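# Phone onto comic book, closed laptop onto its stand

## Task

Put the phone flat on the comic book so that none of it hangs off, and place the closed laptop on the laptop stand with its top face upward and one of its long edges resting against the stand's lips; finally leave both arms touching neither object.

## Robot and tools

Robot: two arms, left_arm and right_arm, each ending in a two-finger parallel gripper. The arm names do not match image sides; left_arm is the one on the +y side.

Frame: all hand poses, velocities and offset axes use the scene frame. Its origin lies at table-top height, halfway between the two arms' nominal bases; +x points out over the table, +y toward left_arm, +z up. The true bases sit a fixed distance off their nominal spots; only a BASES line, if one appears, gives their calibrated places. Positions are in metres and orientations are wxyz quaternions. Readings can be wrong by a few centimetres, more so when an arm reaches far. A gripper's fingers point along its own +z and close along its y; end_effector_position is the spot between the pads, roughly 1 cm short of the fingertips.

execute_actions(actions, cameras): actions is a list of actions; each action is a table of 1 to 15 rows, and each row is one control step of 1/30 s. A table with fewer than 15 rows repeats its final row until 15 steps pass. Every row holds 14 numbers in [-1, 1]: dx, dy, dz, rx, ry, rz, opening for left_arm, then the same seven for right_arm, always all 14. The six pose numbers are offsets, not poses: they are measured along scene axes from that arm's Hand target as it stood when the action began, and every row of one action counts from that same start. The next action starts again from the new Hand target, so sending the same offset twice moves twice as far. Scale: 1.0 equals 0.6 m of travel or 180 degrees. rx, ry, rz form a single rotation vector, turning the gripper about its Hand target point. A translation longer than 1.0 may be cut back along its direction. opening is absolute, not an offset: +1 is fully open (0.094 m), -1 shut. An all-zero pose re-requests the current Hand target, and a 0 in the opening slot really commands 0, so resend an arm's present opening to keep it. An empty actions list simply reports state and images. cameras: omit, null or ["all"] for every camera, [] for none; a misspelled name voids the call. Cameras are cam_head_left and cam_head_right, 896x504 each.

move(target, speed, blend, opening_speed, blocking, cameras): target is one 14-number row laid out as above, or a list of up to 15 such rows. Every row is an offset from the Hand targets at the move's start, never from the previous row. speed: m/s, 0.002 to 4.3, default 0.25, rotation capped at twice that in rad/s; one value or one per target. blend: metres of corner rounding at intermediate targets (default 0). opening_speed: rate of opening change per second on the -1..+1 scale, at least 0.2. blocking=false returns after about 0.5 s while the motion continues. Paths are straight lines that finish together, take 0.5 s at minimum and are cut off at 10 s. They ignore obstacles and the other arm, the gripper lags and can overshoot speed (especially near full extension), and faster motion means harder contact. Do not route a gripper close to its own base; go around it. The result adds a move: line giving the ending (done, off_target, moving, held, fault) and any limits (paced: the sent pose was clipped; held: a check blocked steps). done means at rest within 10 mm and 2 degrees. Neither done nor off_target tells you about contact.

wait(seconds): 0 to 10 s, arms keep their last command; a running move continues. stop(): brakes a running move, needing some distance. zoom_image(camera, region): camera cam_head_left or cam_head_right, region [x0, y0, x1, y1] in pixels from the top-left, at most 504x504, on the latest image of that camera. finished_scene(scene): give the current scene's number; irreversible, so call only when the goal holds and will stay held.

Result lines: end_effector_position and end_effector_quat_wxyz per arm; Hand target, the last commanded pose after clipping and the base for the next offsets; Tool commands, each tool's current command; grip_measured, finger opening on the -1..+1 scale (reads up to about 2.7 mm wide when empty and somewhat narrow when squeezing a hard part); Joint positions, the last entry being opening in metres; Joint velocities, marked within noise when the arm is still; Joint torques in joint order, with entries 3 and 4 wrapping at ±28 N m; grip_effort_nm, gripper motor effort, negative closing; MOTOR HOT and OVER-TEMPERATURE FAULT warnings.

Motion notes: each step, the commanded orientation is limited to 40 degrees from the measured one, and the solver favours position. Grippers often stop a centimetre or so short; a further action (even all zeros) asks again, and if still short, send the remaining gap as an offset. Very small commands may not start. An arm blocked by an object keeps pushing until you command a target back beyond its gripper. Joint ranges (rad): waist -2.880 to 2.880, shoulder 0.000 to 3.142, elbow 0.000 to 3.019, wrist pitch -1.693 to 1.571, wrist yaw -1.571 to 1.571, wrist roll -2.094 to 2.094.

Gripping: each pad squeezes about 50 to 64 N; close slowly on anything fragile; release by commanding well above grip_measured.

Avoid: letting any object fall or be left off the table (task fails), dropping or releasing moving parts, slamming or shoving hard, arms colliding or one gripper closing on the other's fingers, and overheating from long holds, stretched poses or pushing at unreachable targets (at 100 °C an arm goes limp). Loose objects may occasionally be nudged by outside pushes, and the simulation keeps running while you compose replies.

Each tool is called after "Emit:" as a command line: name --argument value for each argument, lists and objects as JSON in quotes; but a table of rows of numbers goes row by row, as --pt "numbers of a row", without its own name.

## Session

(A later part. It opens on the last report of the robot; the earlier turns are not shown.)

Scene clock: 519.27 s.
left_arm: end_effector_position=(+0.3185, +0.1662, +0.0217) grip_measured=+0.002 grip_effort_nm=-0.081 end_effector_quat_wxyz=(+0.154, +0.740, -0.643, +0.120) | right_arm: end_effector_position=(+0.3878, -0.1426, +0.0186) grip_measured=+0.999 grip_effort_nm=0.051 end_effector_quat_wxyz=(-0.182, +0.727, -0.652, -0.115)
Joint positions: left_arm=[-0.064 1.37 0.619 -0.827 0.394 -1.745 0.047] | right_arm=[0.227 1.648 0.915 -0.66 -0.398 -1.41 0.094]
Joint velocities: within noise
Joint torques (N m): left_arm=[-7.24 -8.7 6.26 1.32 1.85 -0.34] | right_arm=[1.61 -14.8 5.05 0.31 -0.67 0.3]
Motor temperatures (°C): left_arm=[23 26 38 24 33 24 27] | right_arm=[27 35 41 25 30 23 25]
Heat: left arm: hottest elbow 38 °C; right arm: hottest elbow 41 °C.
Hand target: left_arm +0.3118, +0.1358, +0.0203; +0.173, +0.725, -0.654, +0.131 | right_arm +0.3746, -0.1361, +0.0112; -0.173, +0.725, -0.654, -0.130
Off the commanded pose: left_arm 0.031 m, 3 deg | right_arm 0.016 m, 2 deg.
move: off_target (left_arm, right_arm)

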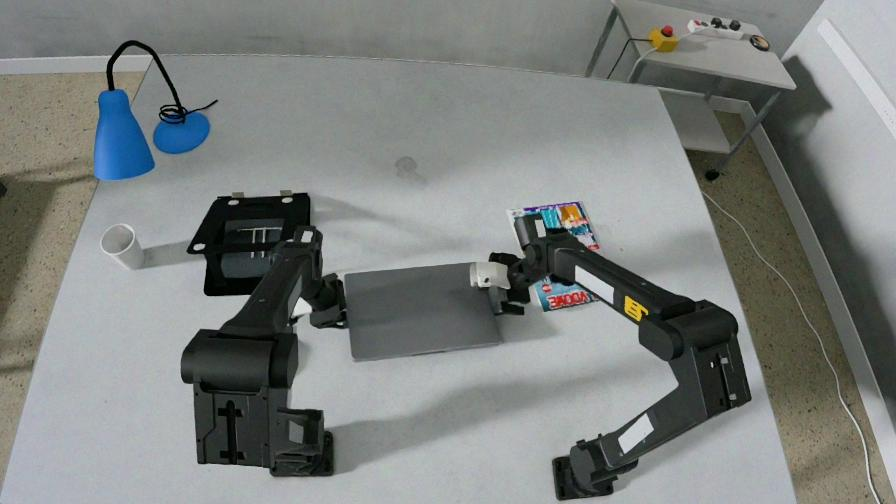

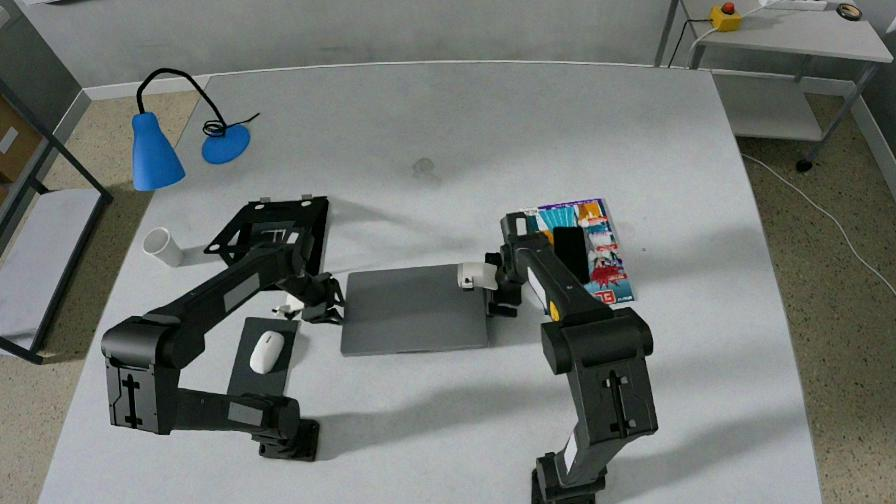

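Emit:
move --pt "0 0.083 -0.012 0 0 0 1 -0.033 0.0 -0.012 0 0 0 1" --pt "0.025 -0.116 -0.012 0 0 0 1 -0.033 0.177 -0.012 0 0 0 1" --speed '[0.12,0.08]'

Emit:
zoom_image --camera "cam_head_left" --region '[280, 200, 540, 380]'

Emit:
move --target '[0,0,0.08,0,0,0,1,0,0,0.08,0,0,0,1]' --speed 0.04

Emit:
zoom_image --camera "cam_head_left" --region '[280, 200, 540, 380]'

Emit:
zoom_image --camera "cam_head_right" --region '[280, 200, 540, 380]'

Scene clock: 527.73 s.
left_arm: end_effector_position=(+0.3136, +0.1669, +0.0137) grip_measured=+0.999 grip_effort_nm=0.085 end_effector_quat_wxyz=(+0.119, +0.729, -0.669, +0.089) | right_arm: end_effector_position=(+0.3758, -0.1372, +0.0190) grip_measured=+0.999 grip_effort_nm=0.061 end_effector_quat_wxyz=(-0.160, +0.728, -0.664, -0.063)
Joint positions: left_arm=[-0.115 1.37 0.61 -0.815 0.299 -1.743 0.094] | right_arm=[0.293 1.599 0.871 -0.625 -0.27 -1.334 0.094]
Joint velocities: within noise
Joint torques (N m): left_arm=[-15.91 -6.36 10.29 2.52 5.67 -1.94] | right_arm=[13.57 -9.47 8.49 1.69 -3.43 1.71]
Motor temperatures (°C): left_arm=[23 26 37 24 37 24 27] | right_arm=[27 36 40 25 31 24 25]
Heat: left arm: hottest elbow 37 °C; right arm: hottest elbow 40 °C.
Hand target: left_arm +0.3267, +0.0663, +0.0129; +0.173, +0.725, -0.654, +0.131 | right_arm +0.3549, -0.0300, +0.0041; -0.173, +0.725, -0.654, -0.130
Off the commanded pose: left_arm 0.102 m, 8 deg | right_arm 0.110 m, 8 deg.
move: off_target (left_arm, right_arm)

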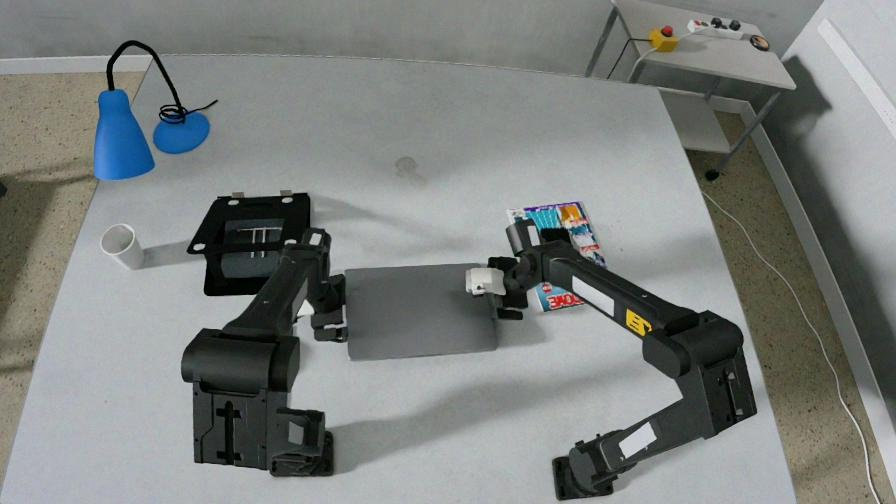

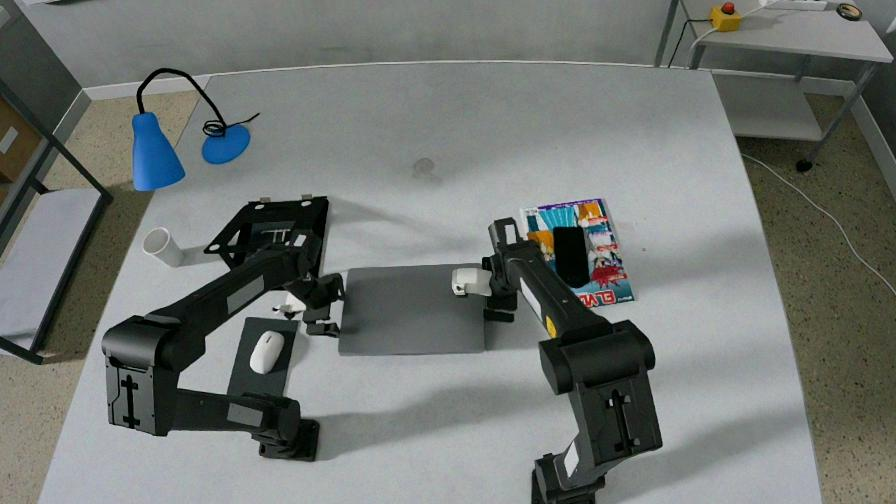

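Scaled by 1.938.

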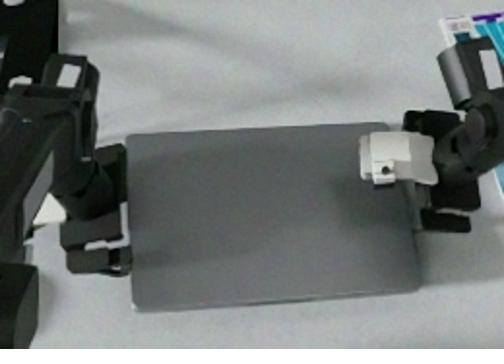

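Scene clock: 529.53 s.
left_arm: end_effector_position=(+0.2920, +0.1538, +0.0189) grip_measured=+0.999 grip_effort_nm=0.090 end_effector_quat_wxyz=(+0.143, +0.732, -0.664, +0.057) | right_arm: end_effector_position=(+0.3543, -0.1493, +0.0170) grip_measured=+0.999 grip_effort_nm=0.046 end_effector_quat_wxyz=(-0.112, +0.742, -0.657, -0.072)
Joint positions: left_arm=[-0.169 1.353 0.61 -0.896 0.301 -1.799 0.094] | right_arm=[0.293 1.591 0.872 -0.734 -0.239 -1.379 0.094]
Joint velocities: within noise
Joint torques (N m): left_arm=[-12.57 -11.58 15.66 0.7 5.8 -1.53] | right_arm=[13.04 -15.09 11.73 0.61 -5.05 2]
Motor temperatures (°C): left_arm=[23 26 37 24 42 24 27] | right_arm=[27 36 40 25 35 24 25]
Heat: left arm: hottest wrist yaw 42 °C; right arm: hottest elbow 40 °C.
Hand target: left_arm +0.3267, +0.0662, +0.0610; +0.173, +0.725, -0.654, +0.131 | right_arm +0.3549, -0.0300, +0.0520; -0.173, +0.725, -0.654, -0.130
Off the commanded pose: left_arm 0.103 m, 9 deg | right_arm 0.124 m, 10 deg.
move: off_target (left_arm, right_arm)

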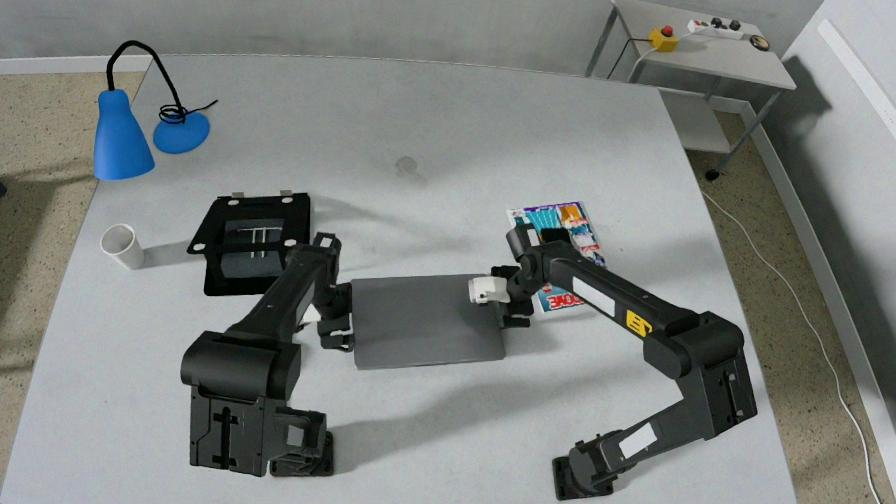

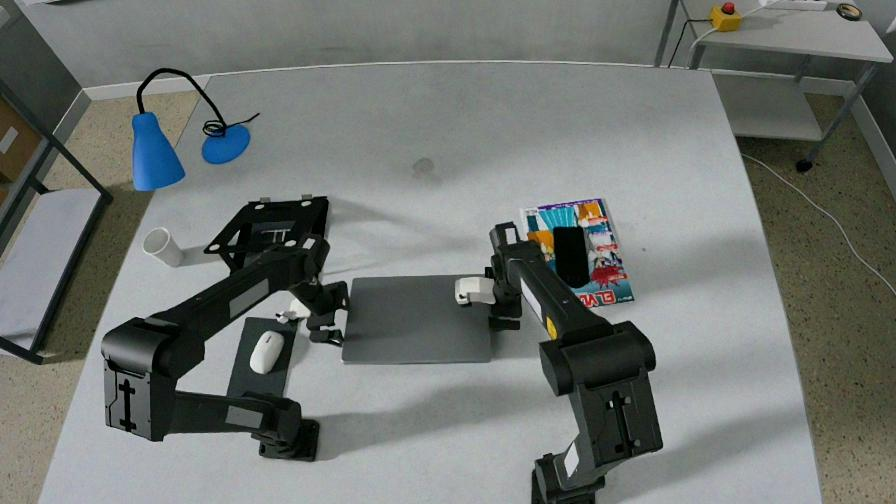

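Scaled by 1.938.

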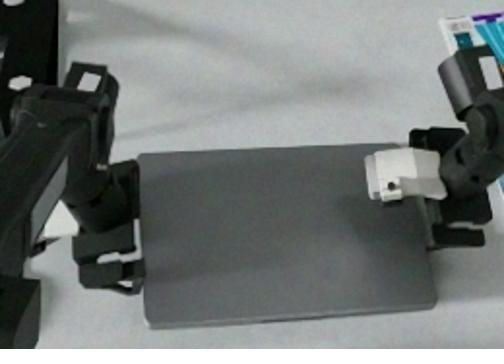

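Scaled by 1.938.

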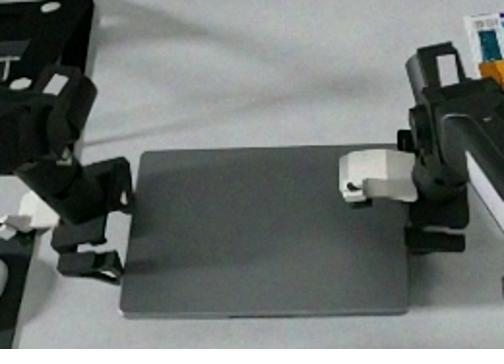

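Emit:
move --target '[0,0,0.1,0,0,0,1,0.03,0,0.1,0,0,0,1]' --speed 0.04

Emit:
zoom_image --camera "cam_head_left" --region '[280, 200, 540, 380]'

Emit:
zoom_image --camera "cam_head_right" --region '[280, 200, 540, 380]'

Scene clock: 536.07 s.
left_arm: end_effector_position=(+0.2564, +0.1511, +0.0579) grip_measured=+0.999 grip_effort_nm=0.095 end_effector_quat_wxyz=(+0.174, +0.752, -0.636, +0.014) | right_arm: end_effector_position=(+0.3376, -0.1501, +0.0398) grip_measured=+0.999 grip_effort_nm=0.042 end_effector_quat_wxyz=(-0.074, +0.749, -0.649, -0.109)
Joint positions: left_arm=[-0.193 1.238 0.629 -1.123 0.314 -1.875 0.094] | right_arm=[0.293 1.569 0.924 -0.914 -0.264 -1.414 0.094]
Joint velocities: within noise
Joint torques (N m): left_arm=[-10.29 -10.52 22.48 1.32 5.44 -0.81] | right_arm=[11.52 -18.37 16.05 0.59 -5.08 2.03]
Motor temperatures (°C): left_arm=[23 26 37 24 59 25 27] | right_arm=[28 36 41 25 51 26 25]
Heat: left arm: hottest wrist yaw 59 °C; right arm: hottest wrist yaw 51 °C.
Hand target: left_arm +0.3267, +0.0663, +0.1210; +0.173, +0.725, -0.654, +0.131 | right_arm +0.3730, -0.0300, +0.1121; -0.173, +0.725, -0.654, -0.130
Off the commanded pose: left_arm 0.127 m, 14 deg | right_arm 0.145 m, 12 deg.
move: off_target (left_arm, right_arm)

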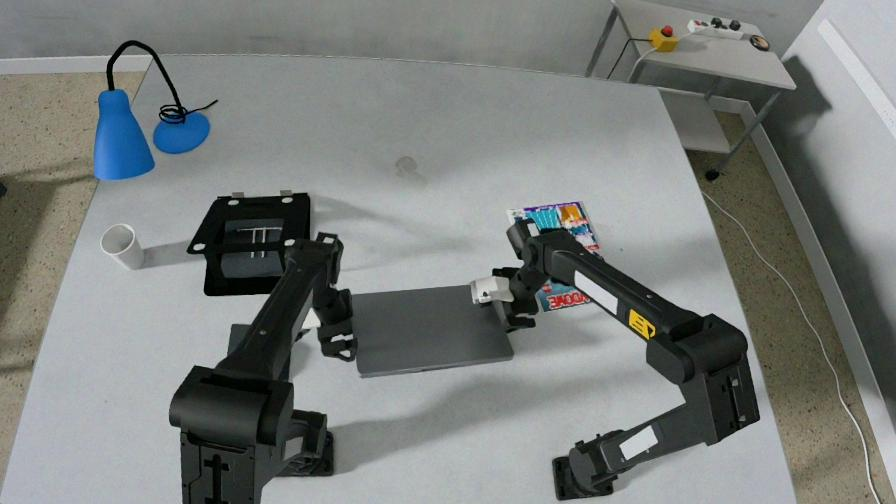

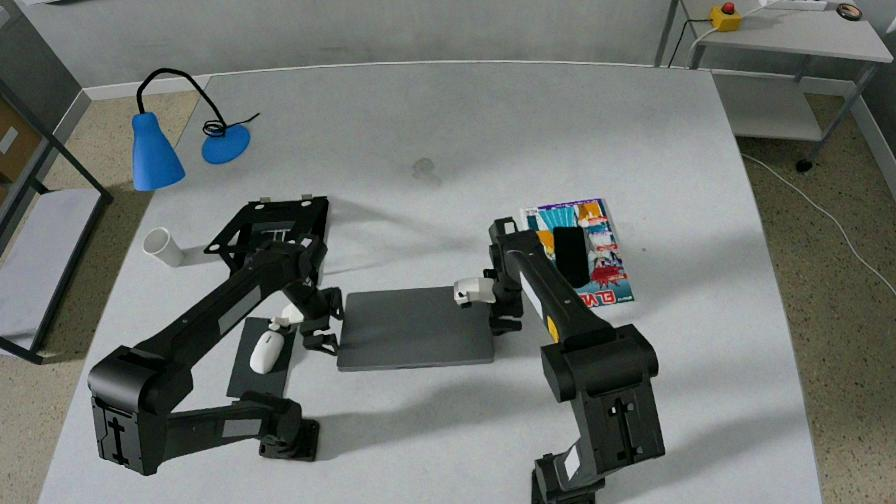

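Scaled by 1.938.

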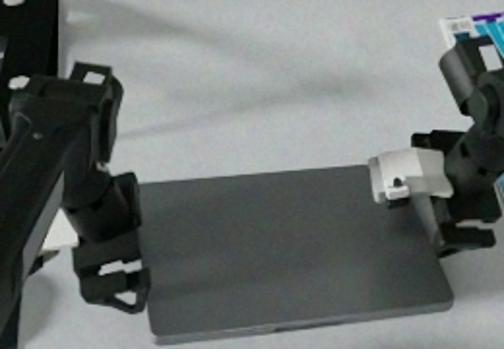

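Scaled by 1.938.

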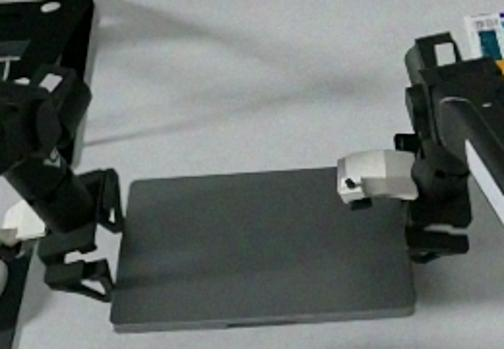

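Emit:
move --pt "0.03 0 -0.19 0 0 0 1 0.0 0 -0.19 0 0 0 1" --pt "0.0 0.12 -0.19 0 0 0 1 0 -0.16 -0.19 0 0 0 1" --speed '[0.15,0.2]'

Emit:
zoom_image --camera "cam_head_left" --region '[280, 200, 540, 380]'

Scene clock: 542.37 s.
left_arm: end_effector_position=(+0.3177, +0.1523, +0.0159) grip_measured=+0.999 grip_effort_nm=0.076 end_effector_quat_wxyz=(+0.164, +0.728, -0.656, +0.113) | right_arm: end_effector_position=(+0.3784, -0.1547, +0.0169) grip_measured=+1.000 grip_effort_nm=-0.012 end_effector_quat_wxyz=(-0.163, +0.734, -0.650, -0.108)
Joint positions: left_arm=[-0.108 1.403 0.629 -0.819 0.401 -1.749 0.094] | right_arm=[0.217 1.633 0.901 -0.692 -0.367 -1.444 0.094]
Joint velocities: within noise
Joint torques (N m): left_arm=[-2.49 -6.07 7.56 2.51 1.56 -0.27] | right_arm=[3.96 -11.34 5.22 2.65 -1.65 0.79]
Motor temperatures (°C): left_arm=[23 26 40 24 68 25 27] | right_arm=[28 36 44 25 61 27 25]
Heat: left arm: hottest wrist yaw 68 °C; right arm: hottest wrist yaw 61 °C.
Hand target: left_arm +0.3268, +0.1382, +0.0070; +0.173, +0.725, -0.654, +0.131 | right_arm +0.3729, -0.1260, -0.0019; -0.173, +0.725, -0.654, -0.130
Off the commanded pose: left_arm 0.019 m, 2 deg | right_arm 0.035 m, 3 deg.
move: off_target (left_arm, right_arm)

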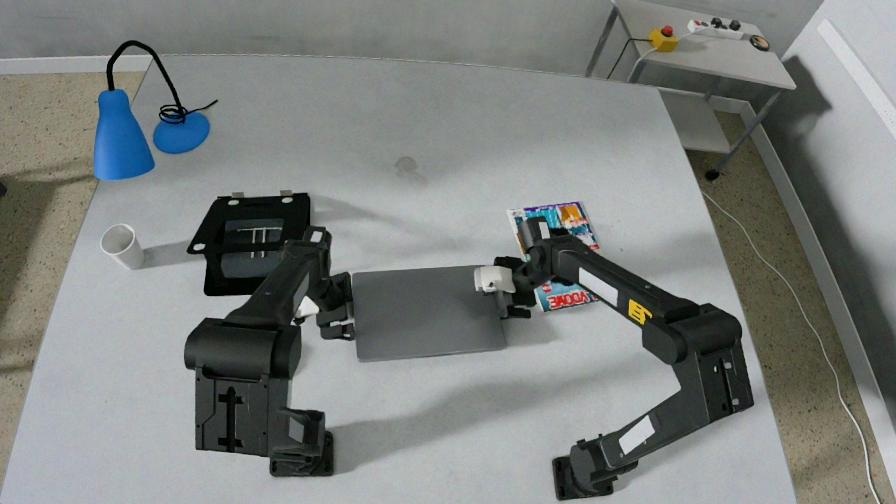

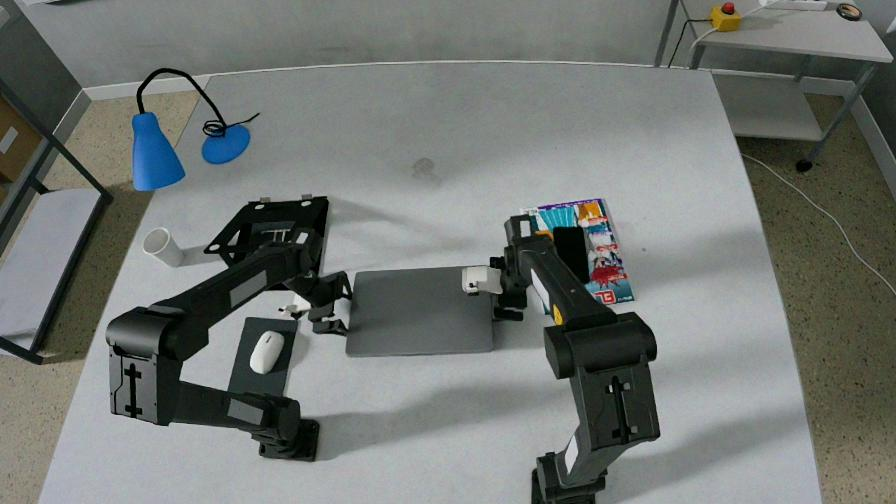

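Scaled by 1.938.

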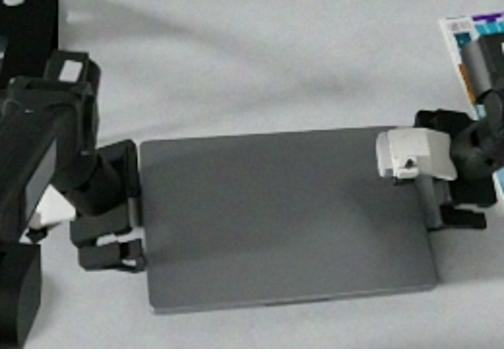

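Emit:
move --pt "0 0.103 0.04 -0.149 -0.016 0 1 0 -0.1 0.053 0.149 0.016 0 1" --pt "0 0.103 0.008 -0.149 -0.016 0 1 0 -0.1 0.013 0.149 0.016 0 1" --pt "0.005 -0.139 0.008 -0.149 -0.016 0 1 -0.018 0.143 0.013 0.149 0.016 0 1" --speed '[0.15,0.1,0.08]'

Emit:
zoom_image --camera "cam_head_left" --region '[280, 200, 540, 380]'

Scene clock: 582.43 s.
left_arm: end_effector_position=(+0.3564, +0.0967, +0.0397) grip_measured=+0.999 grip_effort_nm=0.071 end_effector_quat_wxyz=(+0.284, +0.679, -0.590, +0.331) | right_arm: end_effector_position=(+0.3768, -0.0890, +0.0189) grip_measured=+1.000 grip_effort_nm=-0.007 end_effector_quat_wxyz=(-0.336, +0.654, -0.620, -0.273)
Joint positions: left_arm=[-0.068 1.461 0.574 -0.453 0.881 -1.859 0.094] | right_arm=[0.211 1.713 0.811 -0.321 -0.845 -1.25 0.094]
Joint velocities: within noise
Joint torques (N m): left_arm=[-10.17 -5.66 4.41 2.25 0.55 -0.32] | right_arm=[8 -12.1 5.83 2.45 -0.32 0.9]
Motor temperatures (°C): left_arm=[23 26 36 24 44 24 27] | right_arm=[27 35 38 25 41 25 25]
Heat: left arm: hottest wrist yaw 44 °C; right arm: hottest wrist yaw 41 °C.
Hand target: left_arm +0.3298, +0.0548, +0.0119; +0.320, +0.662, -0.610, +0.297 | right_arm +0.3620, -0.0402, +0.0058; -0.320, +0.662, -0.610, -0.296
Off the commanded pose: left_arm 0.057 m, 6 deg | right_arm 0.053 m, 4 deg.
move: off_target (left_arm, right_arm)

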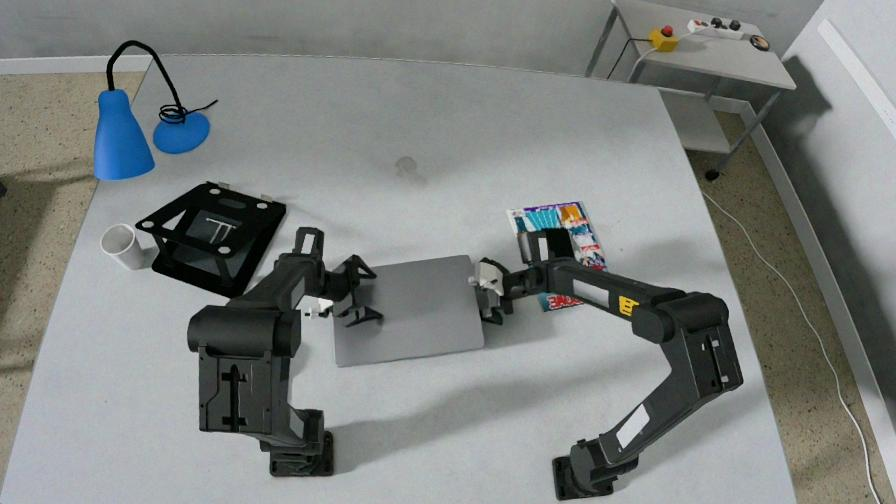

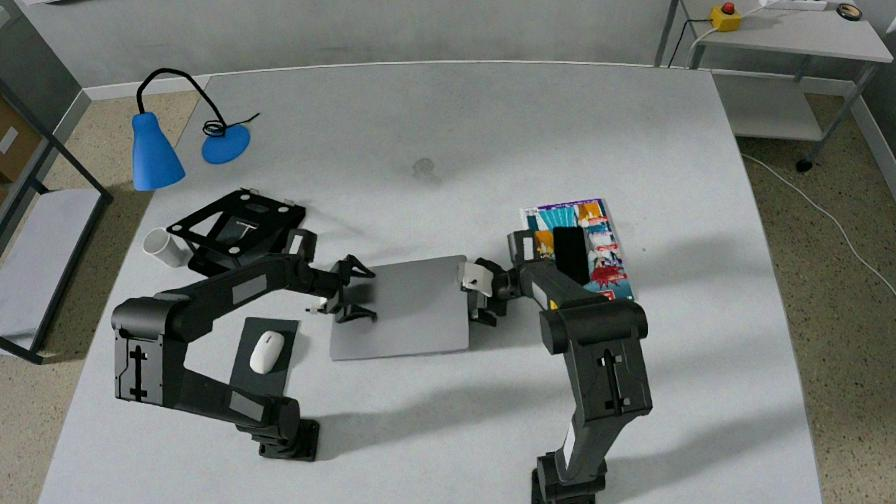

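Scaled by 1.938.

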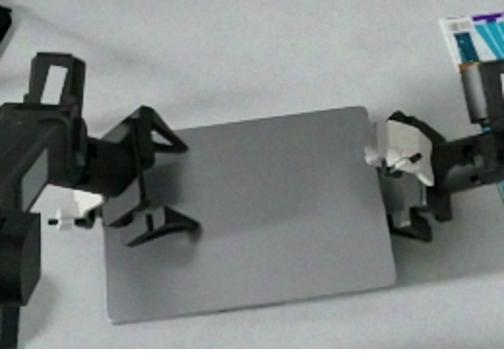

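Emit:
move --pt "0 0.05 0.25 0.149 0.016 0 0 0 -0.1 0.1 0 0 0 0" --pt "-0.1 0.1 0.3 0.3 0.016 0 -1 0 -0.2 0.3 -0.15 0 0 0" --speed 0.25

Emit:
zoom_image --camera "cam_head_left" --region '[80, 150, 340, 330]'

Emit:
zoom_image --camera "cam_head_right" --region '[120, 150, 380, 330]'

Scene clock: 589.87 s.
left_arm: end_effector_position=(+0.2538, +0.1274, +0.1640) grip_measured=-0.979 grip_effort_nm=-0.926 end_effector_quat_wxyz=(+0.026, +0.729, -0.682, -0.057) | right_arm: end_effector_position=(+0.3435, -0.1622, +0.1621) grip_measured=+0.001 grip_effort_nm=-0.085 end_effector_quat_wxyz=(-0.135, +0.713, -0.668, -0.162)
Joint positions: left_arm=[-0.492 1.101 0.86 -1.455 0.018 -2.099 0.001] | right_arm=[0.194 1.4 1.073 -1.209 -0.425 -1.429 0.047]
Joint velocities: within noise
Joint torques (N m): left_arm=[-2.49 -8.7 16.21 -0.25 -0.18 -0.07] | right_arm=[0.32 -13.45 12.07 -0.17 -0.22 0.08]
Motor temperatures (°C): left_arm=[23 26 36 24 42 24 27] | right_arm=[27 35 38 25 39 25 25]
Heat: left arm: hottest wrist yaw 42 °C; right arm: hottest wrist yaw 39 °C.
Hand target: left_arm +0.2698, +0.1148, +0.1918; -0.001, +0.742, -0.670, -0.028 | right_arm +0.3622, -0.1603, +0.1858; -0.157, +0.718, -0.662, -0.146
Off the commanded pose: left_arm 0.035 m, 5 deg | right_arm 0.030 m, 3 deg.
joint sent to its limit (left arm) — joint 6 (wrist roll), lower limit. The joint targets are off in orientation, not in position.
move: off_target (left_arm, right_arm); target 2's new opening was sent with left_arm's hand 0.034 m and 5 deg from that target

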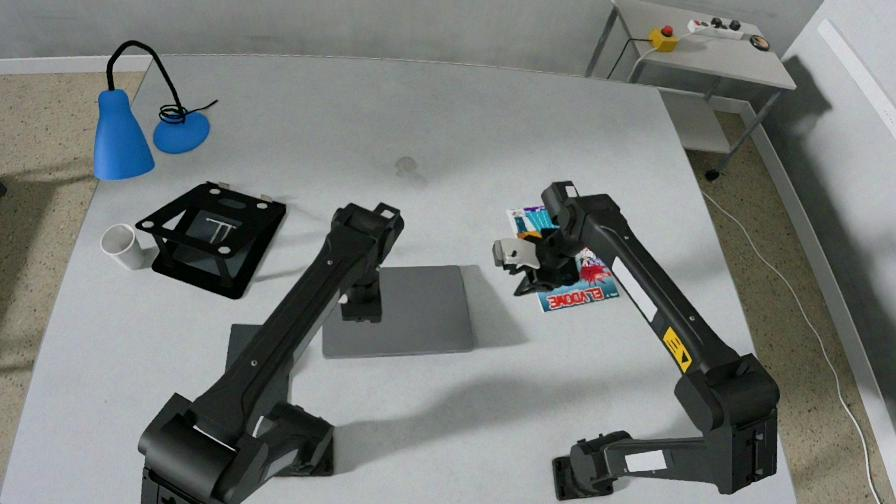

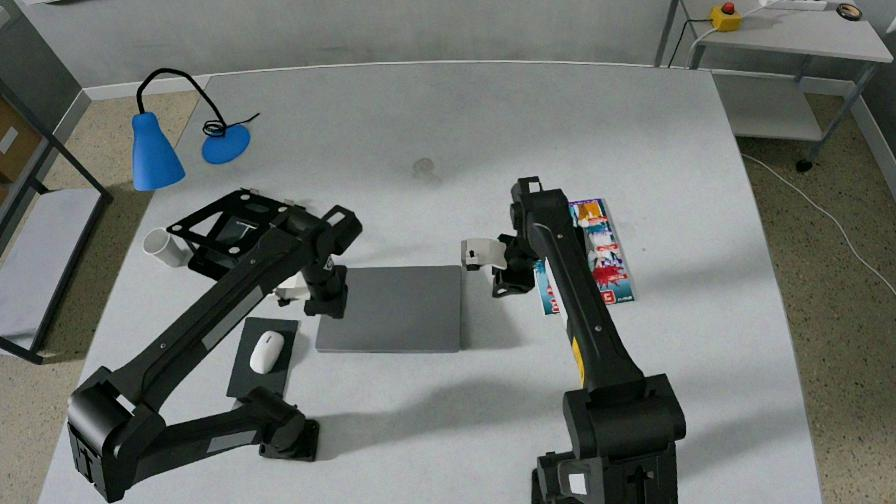

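Scaled by 1.938.

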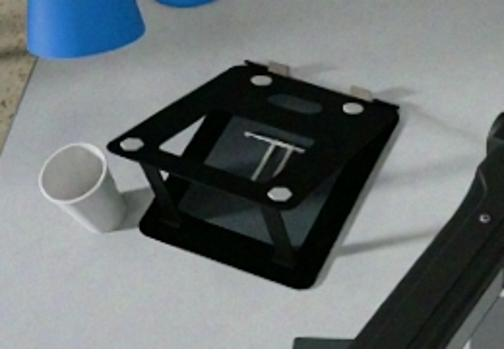

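Scaled by 1.938.

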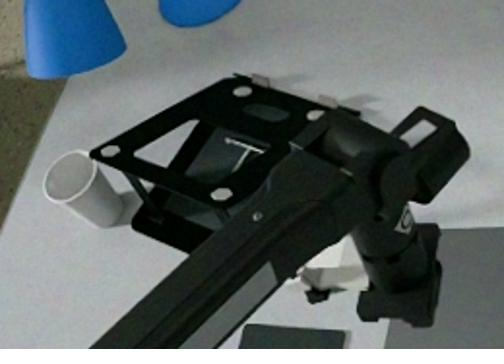

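Emit:
move --pt "0.0 0.1 0.2 0 0 -0.155 1 0 -0.05 0.05 0 0 0 0" --pt "0.284 0.609 0.15 0 0 -0.155 1 0 -0.05 0.05 0 0 0 0" --speed 0.3

Emit:
zoom_image --camera "cam_head_left" --region '[80, 120, 340, 330]'

Emit:
zoom_image --camera "cam_head_right" --region '[120, 120, 380, 330]'

Scene clock: 609.90 s.
left_arm: end_effector_position=(+0.4270, +0.4696, +0.2580) grip_measured=+0.998 grip_effort_nm=0.129 end_effector_quat_wxyz=(-0.019, -0.558, +0.829, +0.032) | right_arm: end_effector_position=(+0.3435, -0.1880, +0.1874) grip_measured=+0.001 grip_effort_nm=-0.085 end_effector_quat_wxyz=(-0.130, +0.715, -0.666, -0.167)
Joint positions: left_arm=[0.47 1.559 1.541 -1.596 -0.059 -0.689 0.094] | right_arm=[0.129 1.385 1.127 -1.324 -0.426 -1.511 0.047]
Joint velocities: within noise
Joint torques (N m): left_arm=[-0.85 -14.45 16.72 -0.09 0.03 0.09] | right_arm=[-0.5 -13.98 12.38 -0.25 -0.36 0.09]
Motor temperatures (°C): left_arm=[23 26 38 24 39 24 28] | right_arm=[27 35 40 25 36 24 25]
Heat: left arm: hottest wrist yaw 39 °C; right arm: hottest elbow 40 °C.
Hand target: left_arm +0.4401, +0.4803, +0.2817; +0.007, -0.559, +0.829, +0.027 | right_arm +0.3621, -0.1901, +0.2159; -0.157, +0.718, -0.662, -0.146
Off the commanded pose: left_arm 0.029 m, 3 deg | right_arm 0.034 m, 4 deg.
move: off_target (left_arm, right_arm)

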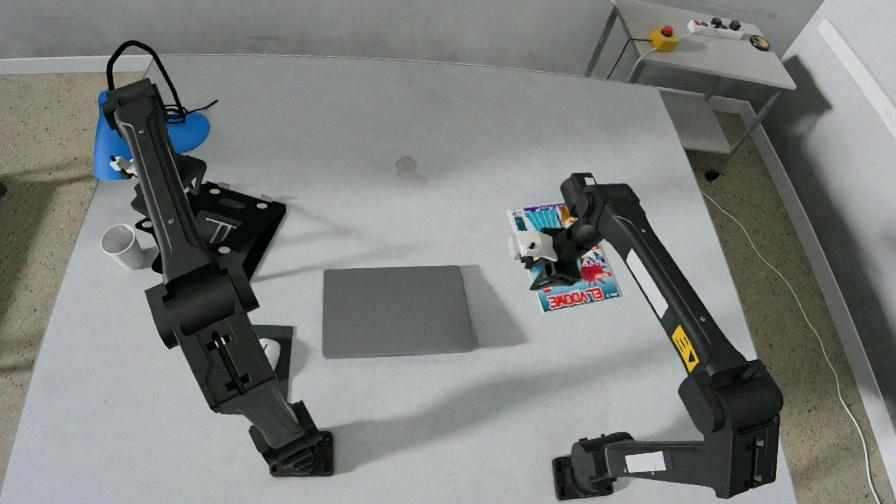

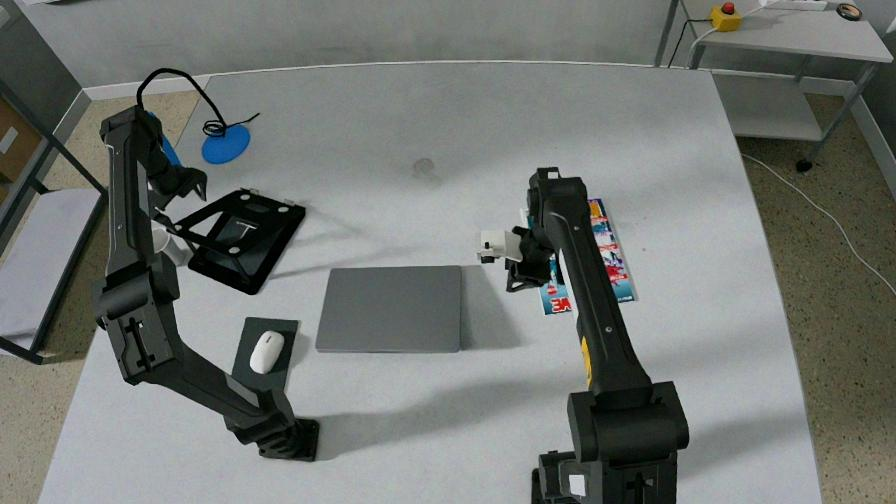

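Scaled by 1.938.

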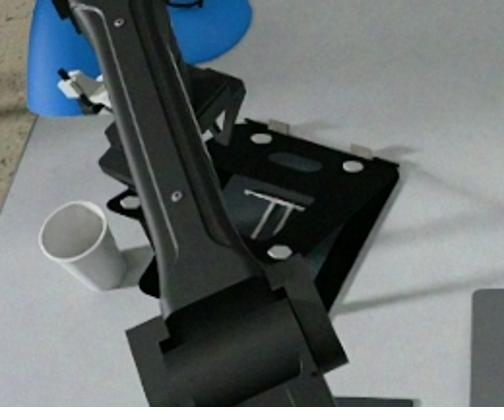

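Scaled by 1.938.

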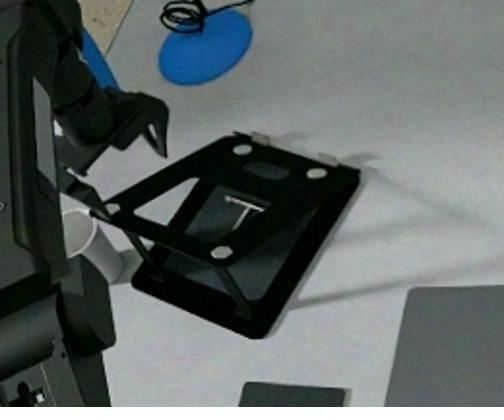

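Emit:
move --target '[-0.037,-0.03,-0.14,0,0,0,1,0,0,0,0,0,0,0]' --speed 0.2

Emit:
zoom_image --camera "cam_head_left" --region '[120, 170, 280, 310]'

Emit:
zoom_image --camera "cam_head_right" --region '[140, 160, 300, 300]'

Scene clock: 616.93 s.
left_arm: end_effector_position=(+0.4183, +0.4647, +0.1915) grip_measured=+0.998 grip_effort_nm=0.134 end_effector_quat_wxyz=(-0.006, -0.559, +0.829, +0.030) | right_arm: end_effector_position=(+0.3435, -0.1880, +0.1874) grip_measured=+0.001 grip_effort_nm=-0.081 end_effector_quat_wxyz=(-0.130, +0.716, -0.666, -0.167)
Joint positions: left_arm=[0.47 1.535 1.339 -1.392 -0.059 -0.688 0.094] | right_arm=[0.129 1.385 1.127 -1.324 -0.426 -1.511 0.047]
Joint velocities: within noise
Joint torques (N m): left_arm=[-1.79 -16.85 9.43 0.59 0.02 -0.04] | right_arm=[-0.44 -13.86 12.38 -0.27 -0.35 0.08]
Motor temperatures (°C): left_arm=[23 26 39 24 38 24 27] | right_arm=[27 35 42 25 35 24 25]
Heat: left arm: hottest elbow 39 °C; right arm: hottest elbow 42 °C.
Hand target: left_arm +0.4180, +0.4623, +0.1979; +0.007, -0.559, +0.829, +0.027 | right_arm +0.3621, -0.1901, +0.2159; -0.157, +0.718, -0.662, -0.146
Off the commanded pose: left_arm 0.007 m, 2 deg | right_arm 0.034 m, 4 deg.
move: off_target (right_arm)

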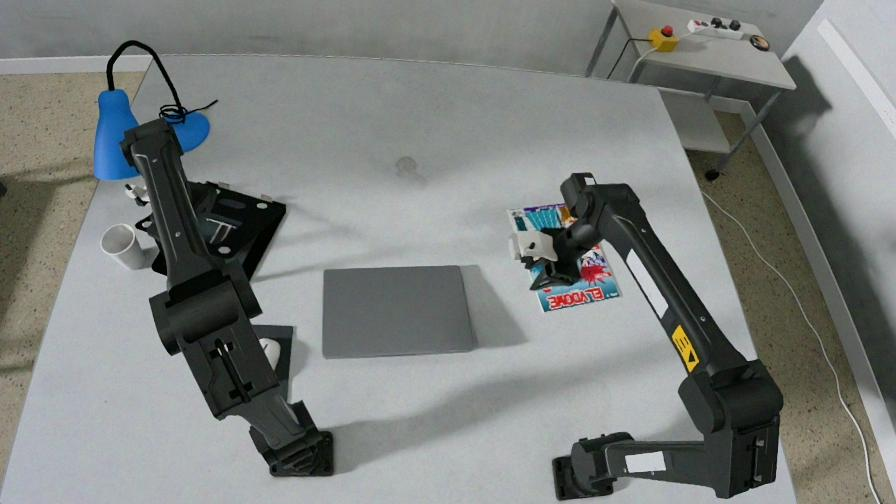

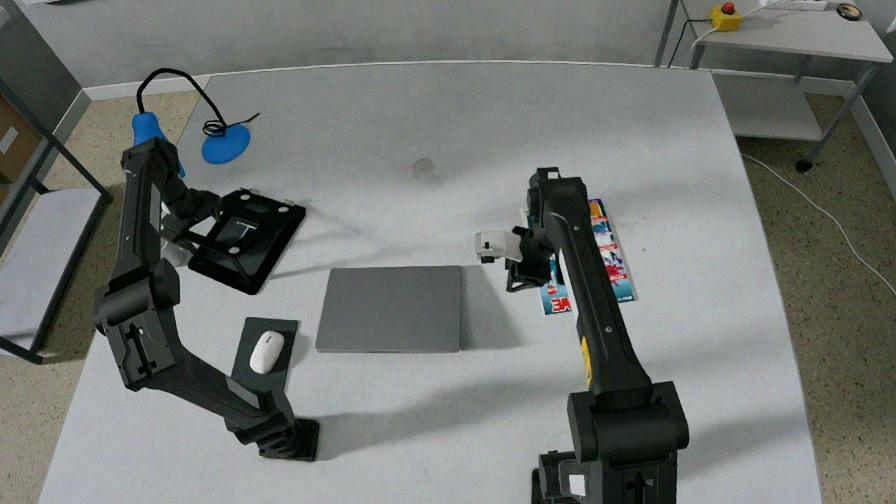

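Scaled by 3.150.

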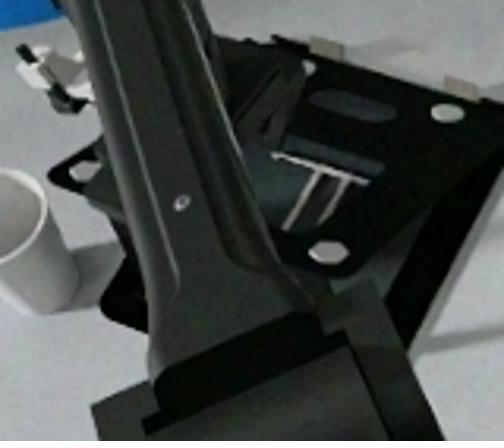

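Scaled by 3.150.

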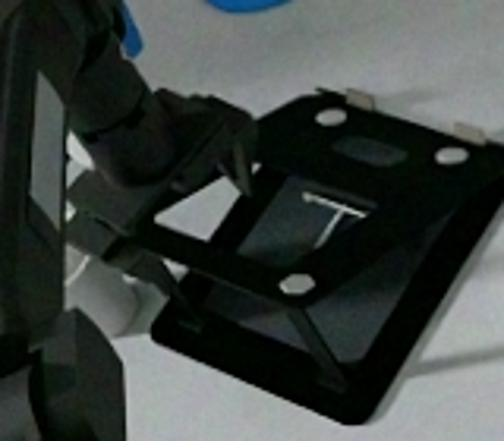

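Emit:
move --pt "0.03 0 -0.08 0 0 0 1 0 0 0 0 0 0 0" --pt "0.03 0 -0.08 0 0 0 -1 0 0 0 0 0 0 0" --speed 0.1 --opening_speed 0.7

Emit:
zoom_image --camera "cam_head_right" --region '[140, 160, 300, 300]'

Scene clock: 626.17 s.
left_arm: end_effector_position=(+0.4306, +0.4690, +0.1556) grip_measured=-0.978 grip_effort_nm=-0.921 end_effector_quat_wxyz=(+0.008, -0.562, +0.826, +0.033) | right_arm: end_effector_position=(+0.3435, -0.1880, +0.1874) grip_measured=+0.001 grip_effort_nm=-0.085 end_effector_quat_wxyz=(-0.130, +0.716, -0.666, -0.167)
Joint positions: left_arm=[0.462 1.573 1.287 -1.275 -0.068 -0.704 0.001] | right_arm=[0.129 1.385 1.127 -1.324 -0.426 -1.511 0.047]
Joint velocities: within noise
Joint torques (N m): left_arm=[-2.84 -13.8 9.31 0.76 0.34 -0.05] | right_arm=[-0.32 -13.86 12.38 -0.24 -0.35 0.08]
Motor temperatures (°C): left_arm=[23 26 38 24 38 24 27] | right_arm=[27 35 44 25 35 24 25]
Heat: left arm: hottest elbow 38 °C; right arm: hottest elbow 44 °C.
Hand target: left_arm +0.4359, +0.4622, +0.1496; +0.007, -0.558, +0.829, +0.027 | right_arm +0.3621, -0.1901, +0.2159; -0.157, +0.718, -0.662, -0.146
Off the commanded pose: left_arm 0.010 m, 1 deg | right_arm 0.034 m, 4 deg.
move: off_target (right_arm)

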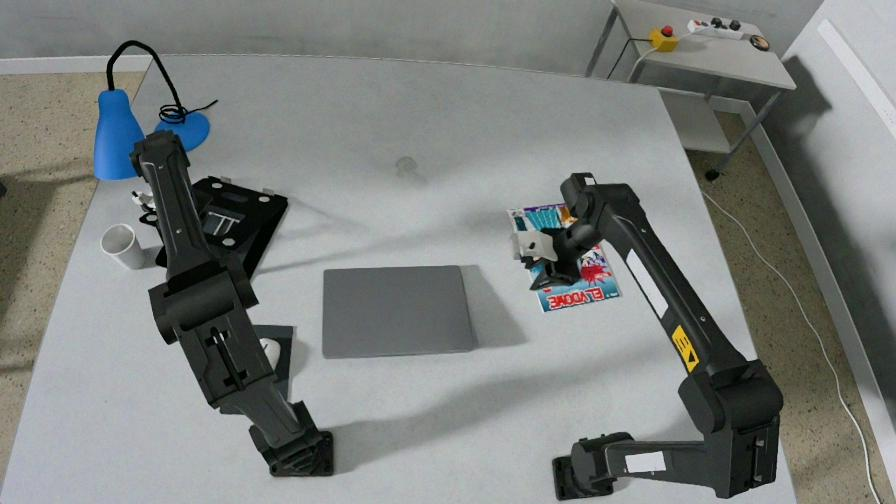

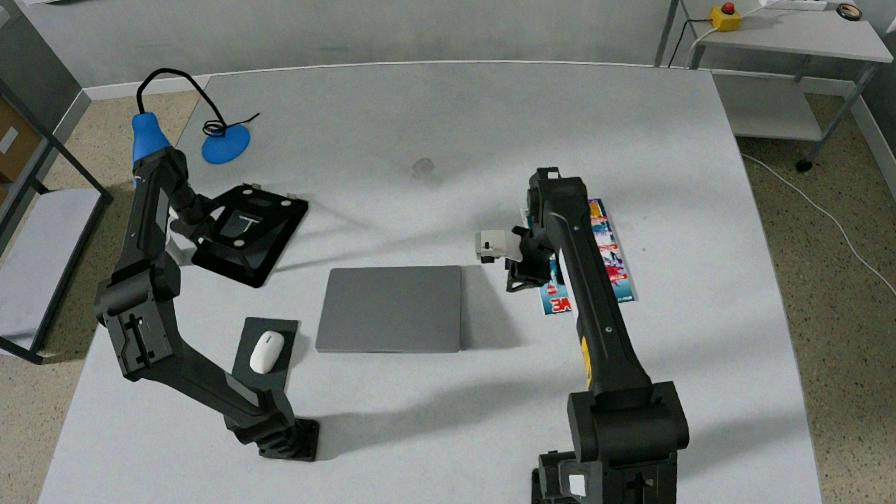

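Scaled by 3.150.

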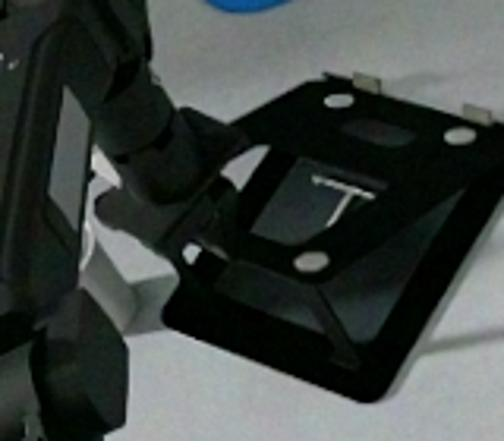

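Emit:
move --pt "0 0 0.04 0 0 0 1 0 0 0 0 0 0 0" --pt "0.012 0 0.04 0 0 0 1 0 0 0 0 0 0 0" --pt "0.012 0 -0.065 0 0 0 1 0 0 0 0 0 0 0" --speed 0.12

Emit:
zoom_image --camera "cam_head_right" --region '[140, 160, 300, 300]'

Scene clock: 630.97 s.
left_arm: end_effector_position=(+0.4391, +0.4682, +0.1149) grip_measured=+0.998 grip_effort_nm=0.125 end_effector_quat_wxyz=(+0.006, -0.561, +0.827, +0.029) | right_arm: end_effector_position=(+0.3435, -0.1880, +0.1874) grip_measured=+0.001 grip_effort_nm=-0.081 end_effector_quat_wxyz=(-0.130, +0.716, -0.666, -0.167)
Joint positions: left_arm=[0.455 1.628 1.241 -1.178 -0.059 -0.708 0.094] | right_arm=[0.129 1.385 1.127 -1.324 -0.426 -1.511 0.047]
Joint velocities: within noise
Joint torques (N m): left_arm=[-2.73 -15.79 9.07 0.81 -0.04 -0.08] | right_arm=[-0.38 -13.92 12.4 -0.27 -0.35 0.08]
Motor temperatures (°C): left_arm=[23 26 37 24 38 24 27] | right_arm=[27 35 44 25 34 24 25]
Heat: left arm: hottest wrist yaw 38 °C; right arm: hottest elbow 44 °C.
Hand target: left_arm +0.4432, +0.4623, +0.1108; +0.007, -0.559, +0.829, +0.027 | right_arm +0.3621, -0.1901, +0.2159; -0.157, +0.718, -0.662, -0.146
Off the commanded pose: left_arm 0.008 m, 0 deg | right_arm 0.034 m, 4 deg.
move: off_target (right_arm)

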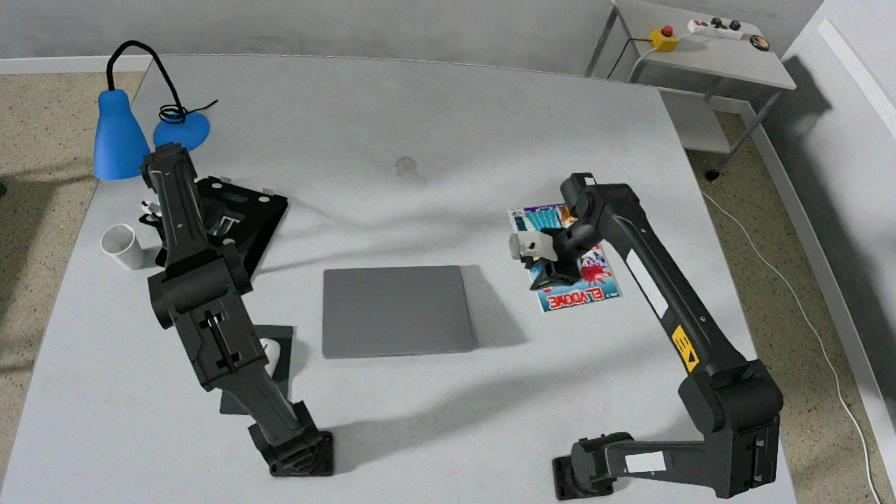

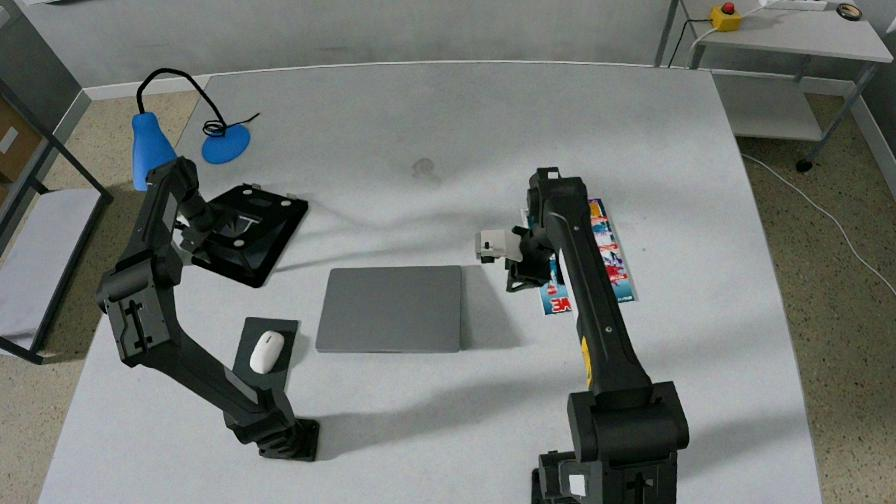

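Scaled by 3.150.

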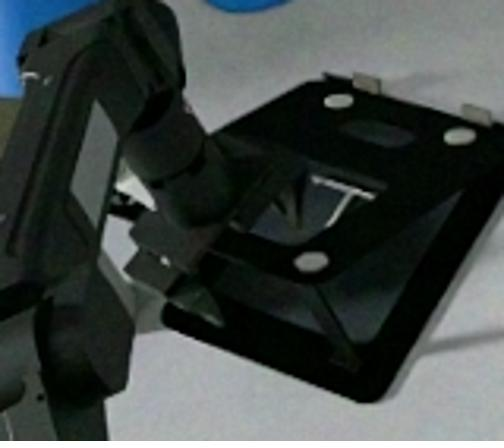

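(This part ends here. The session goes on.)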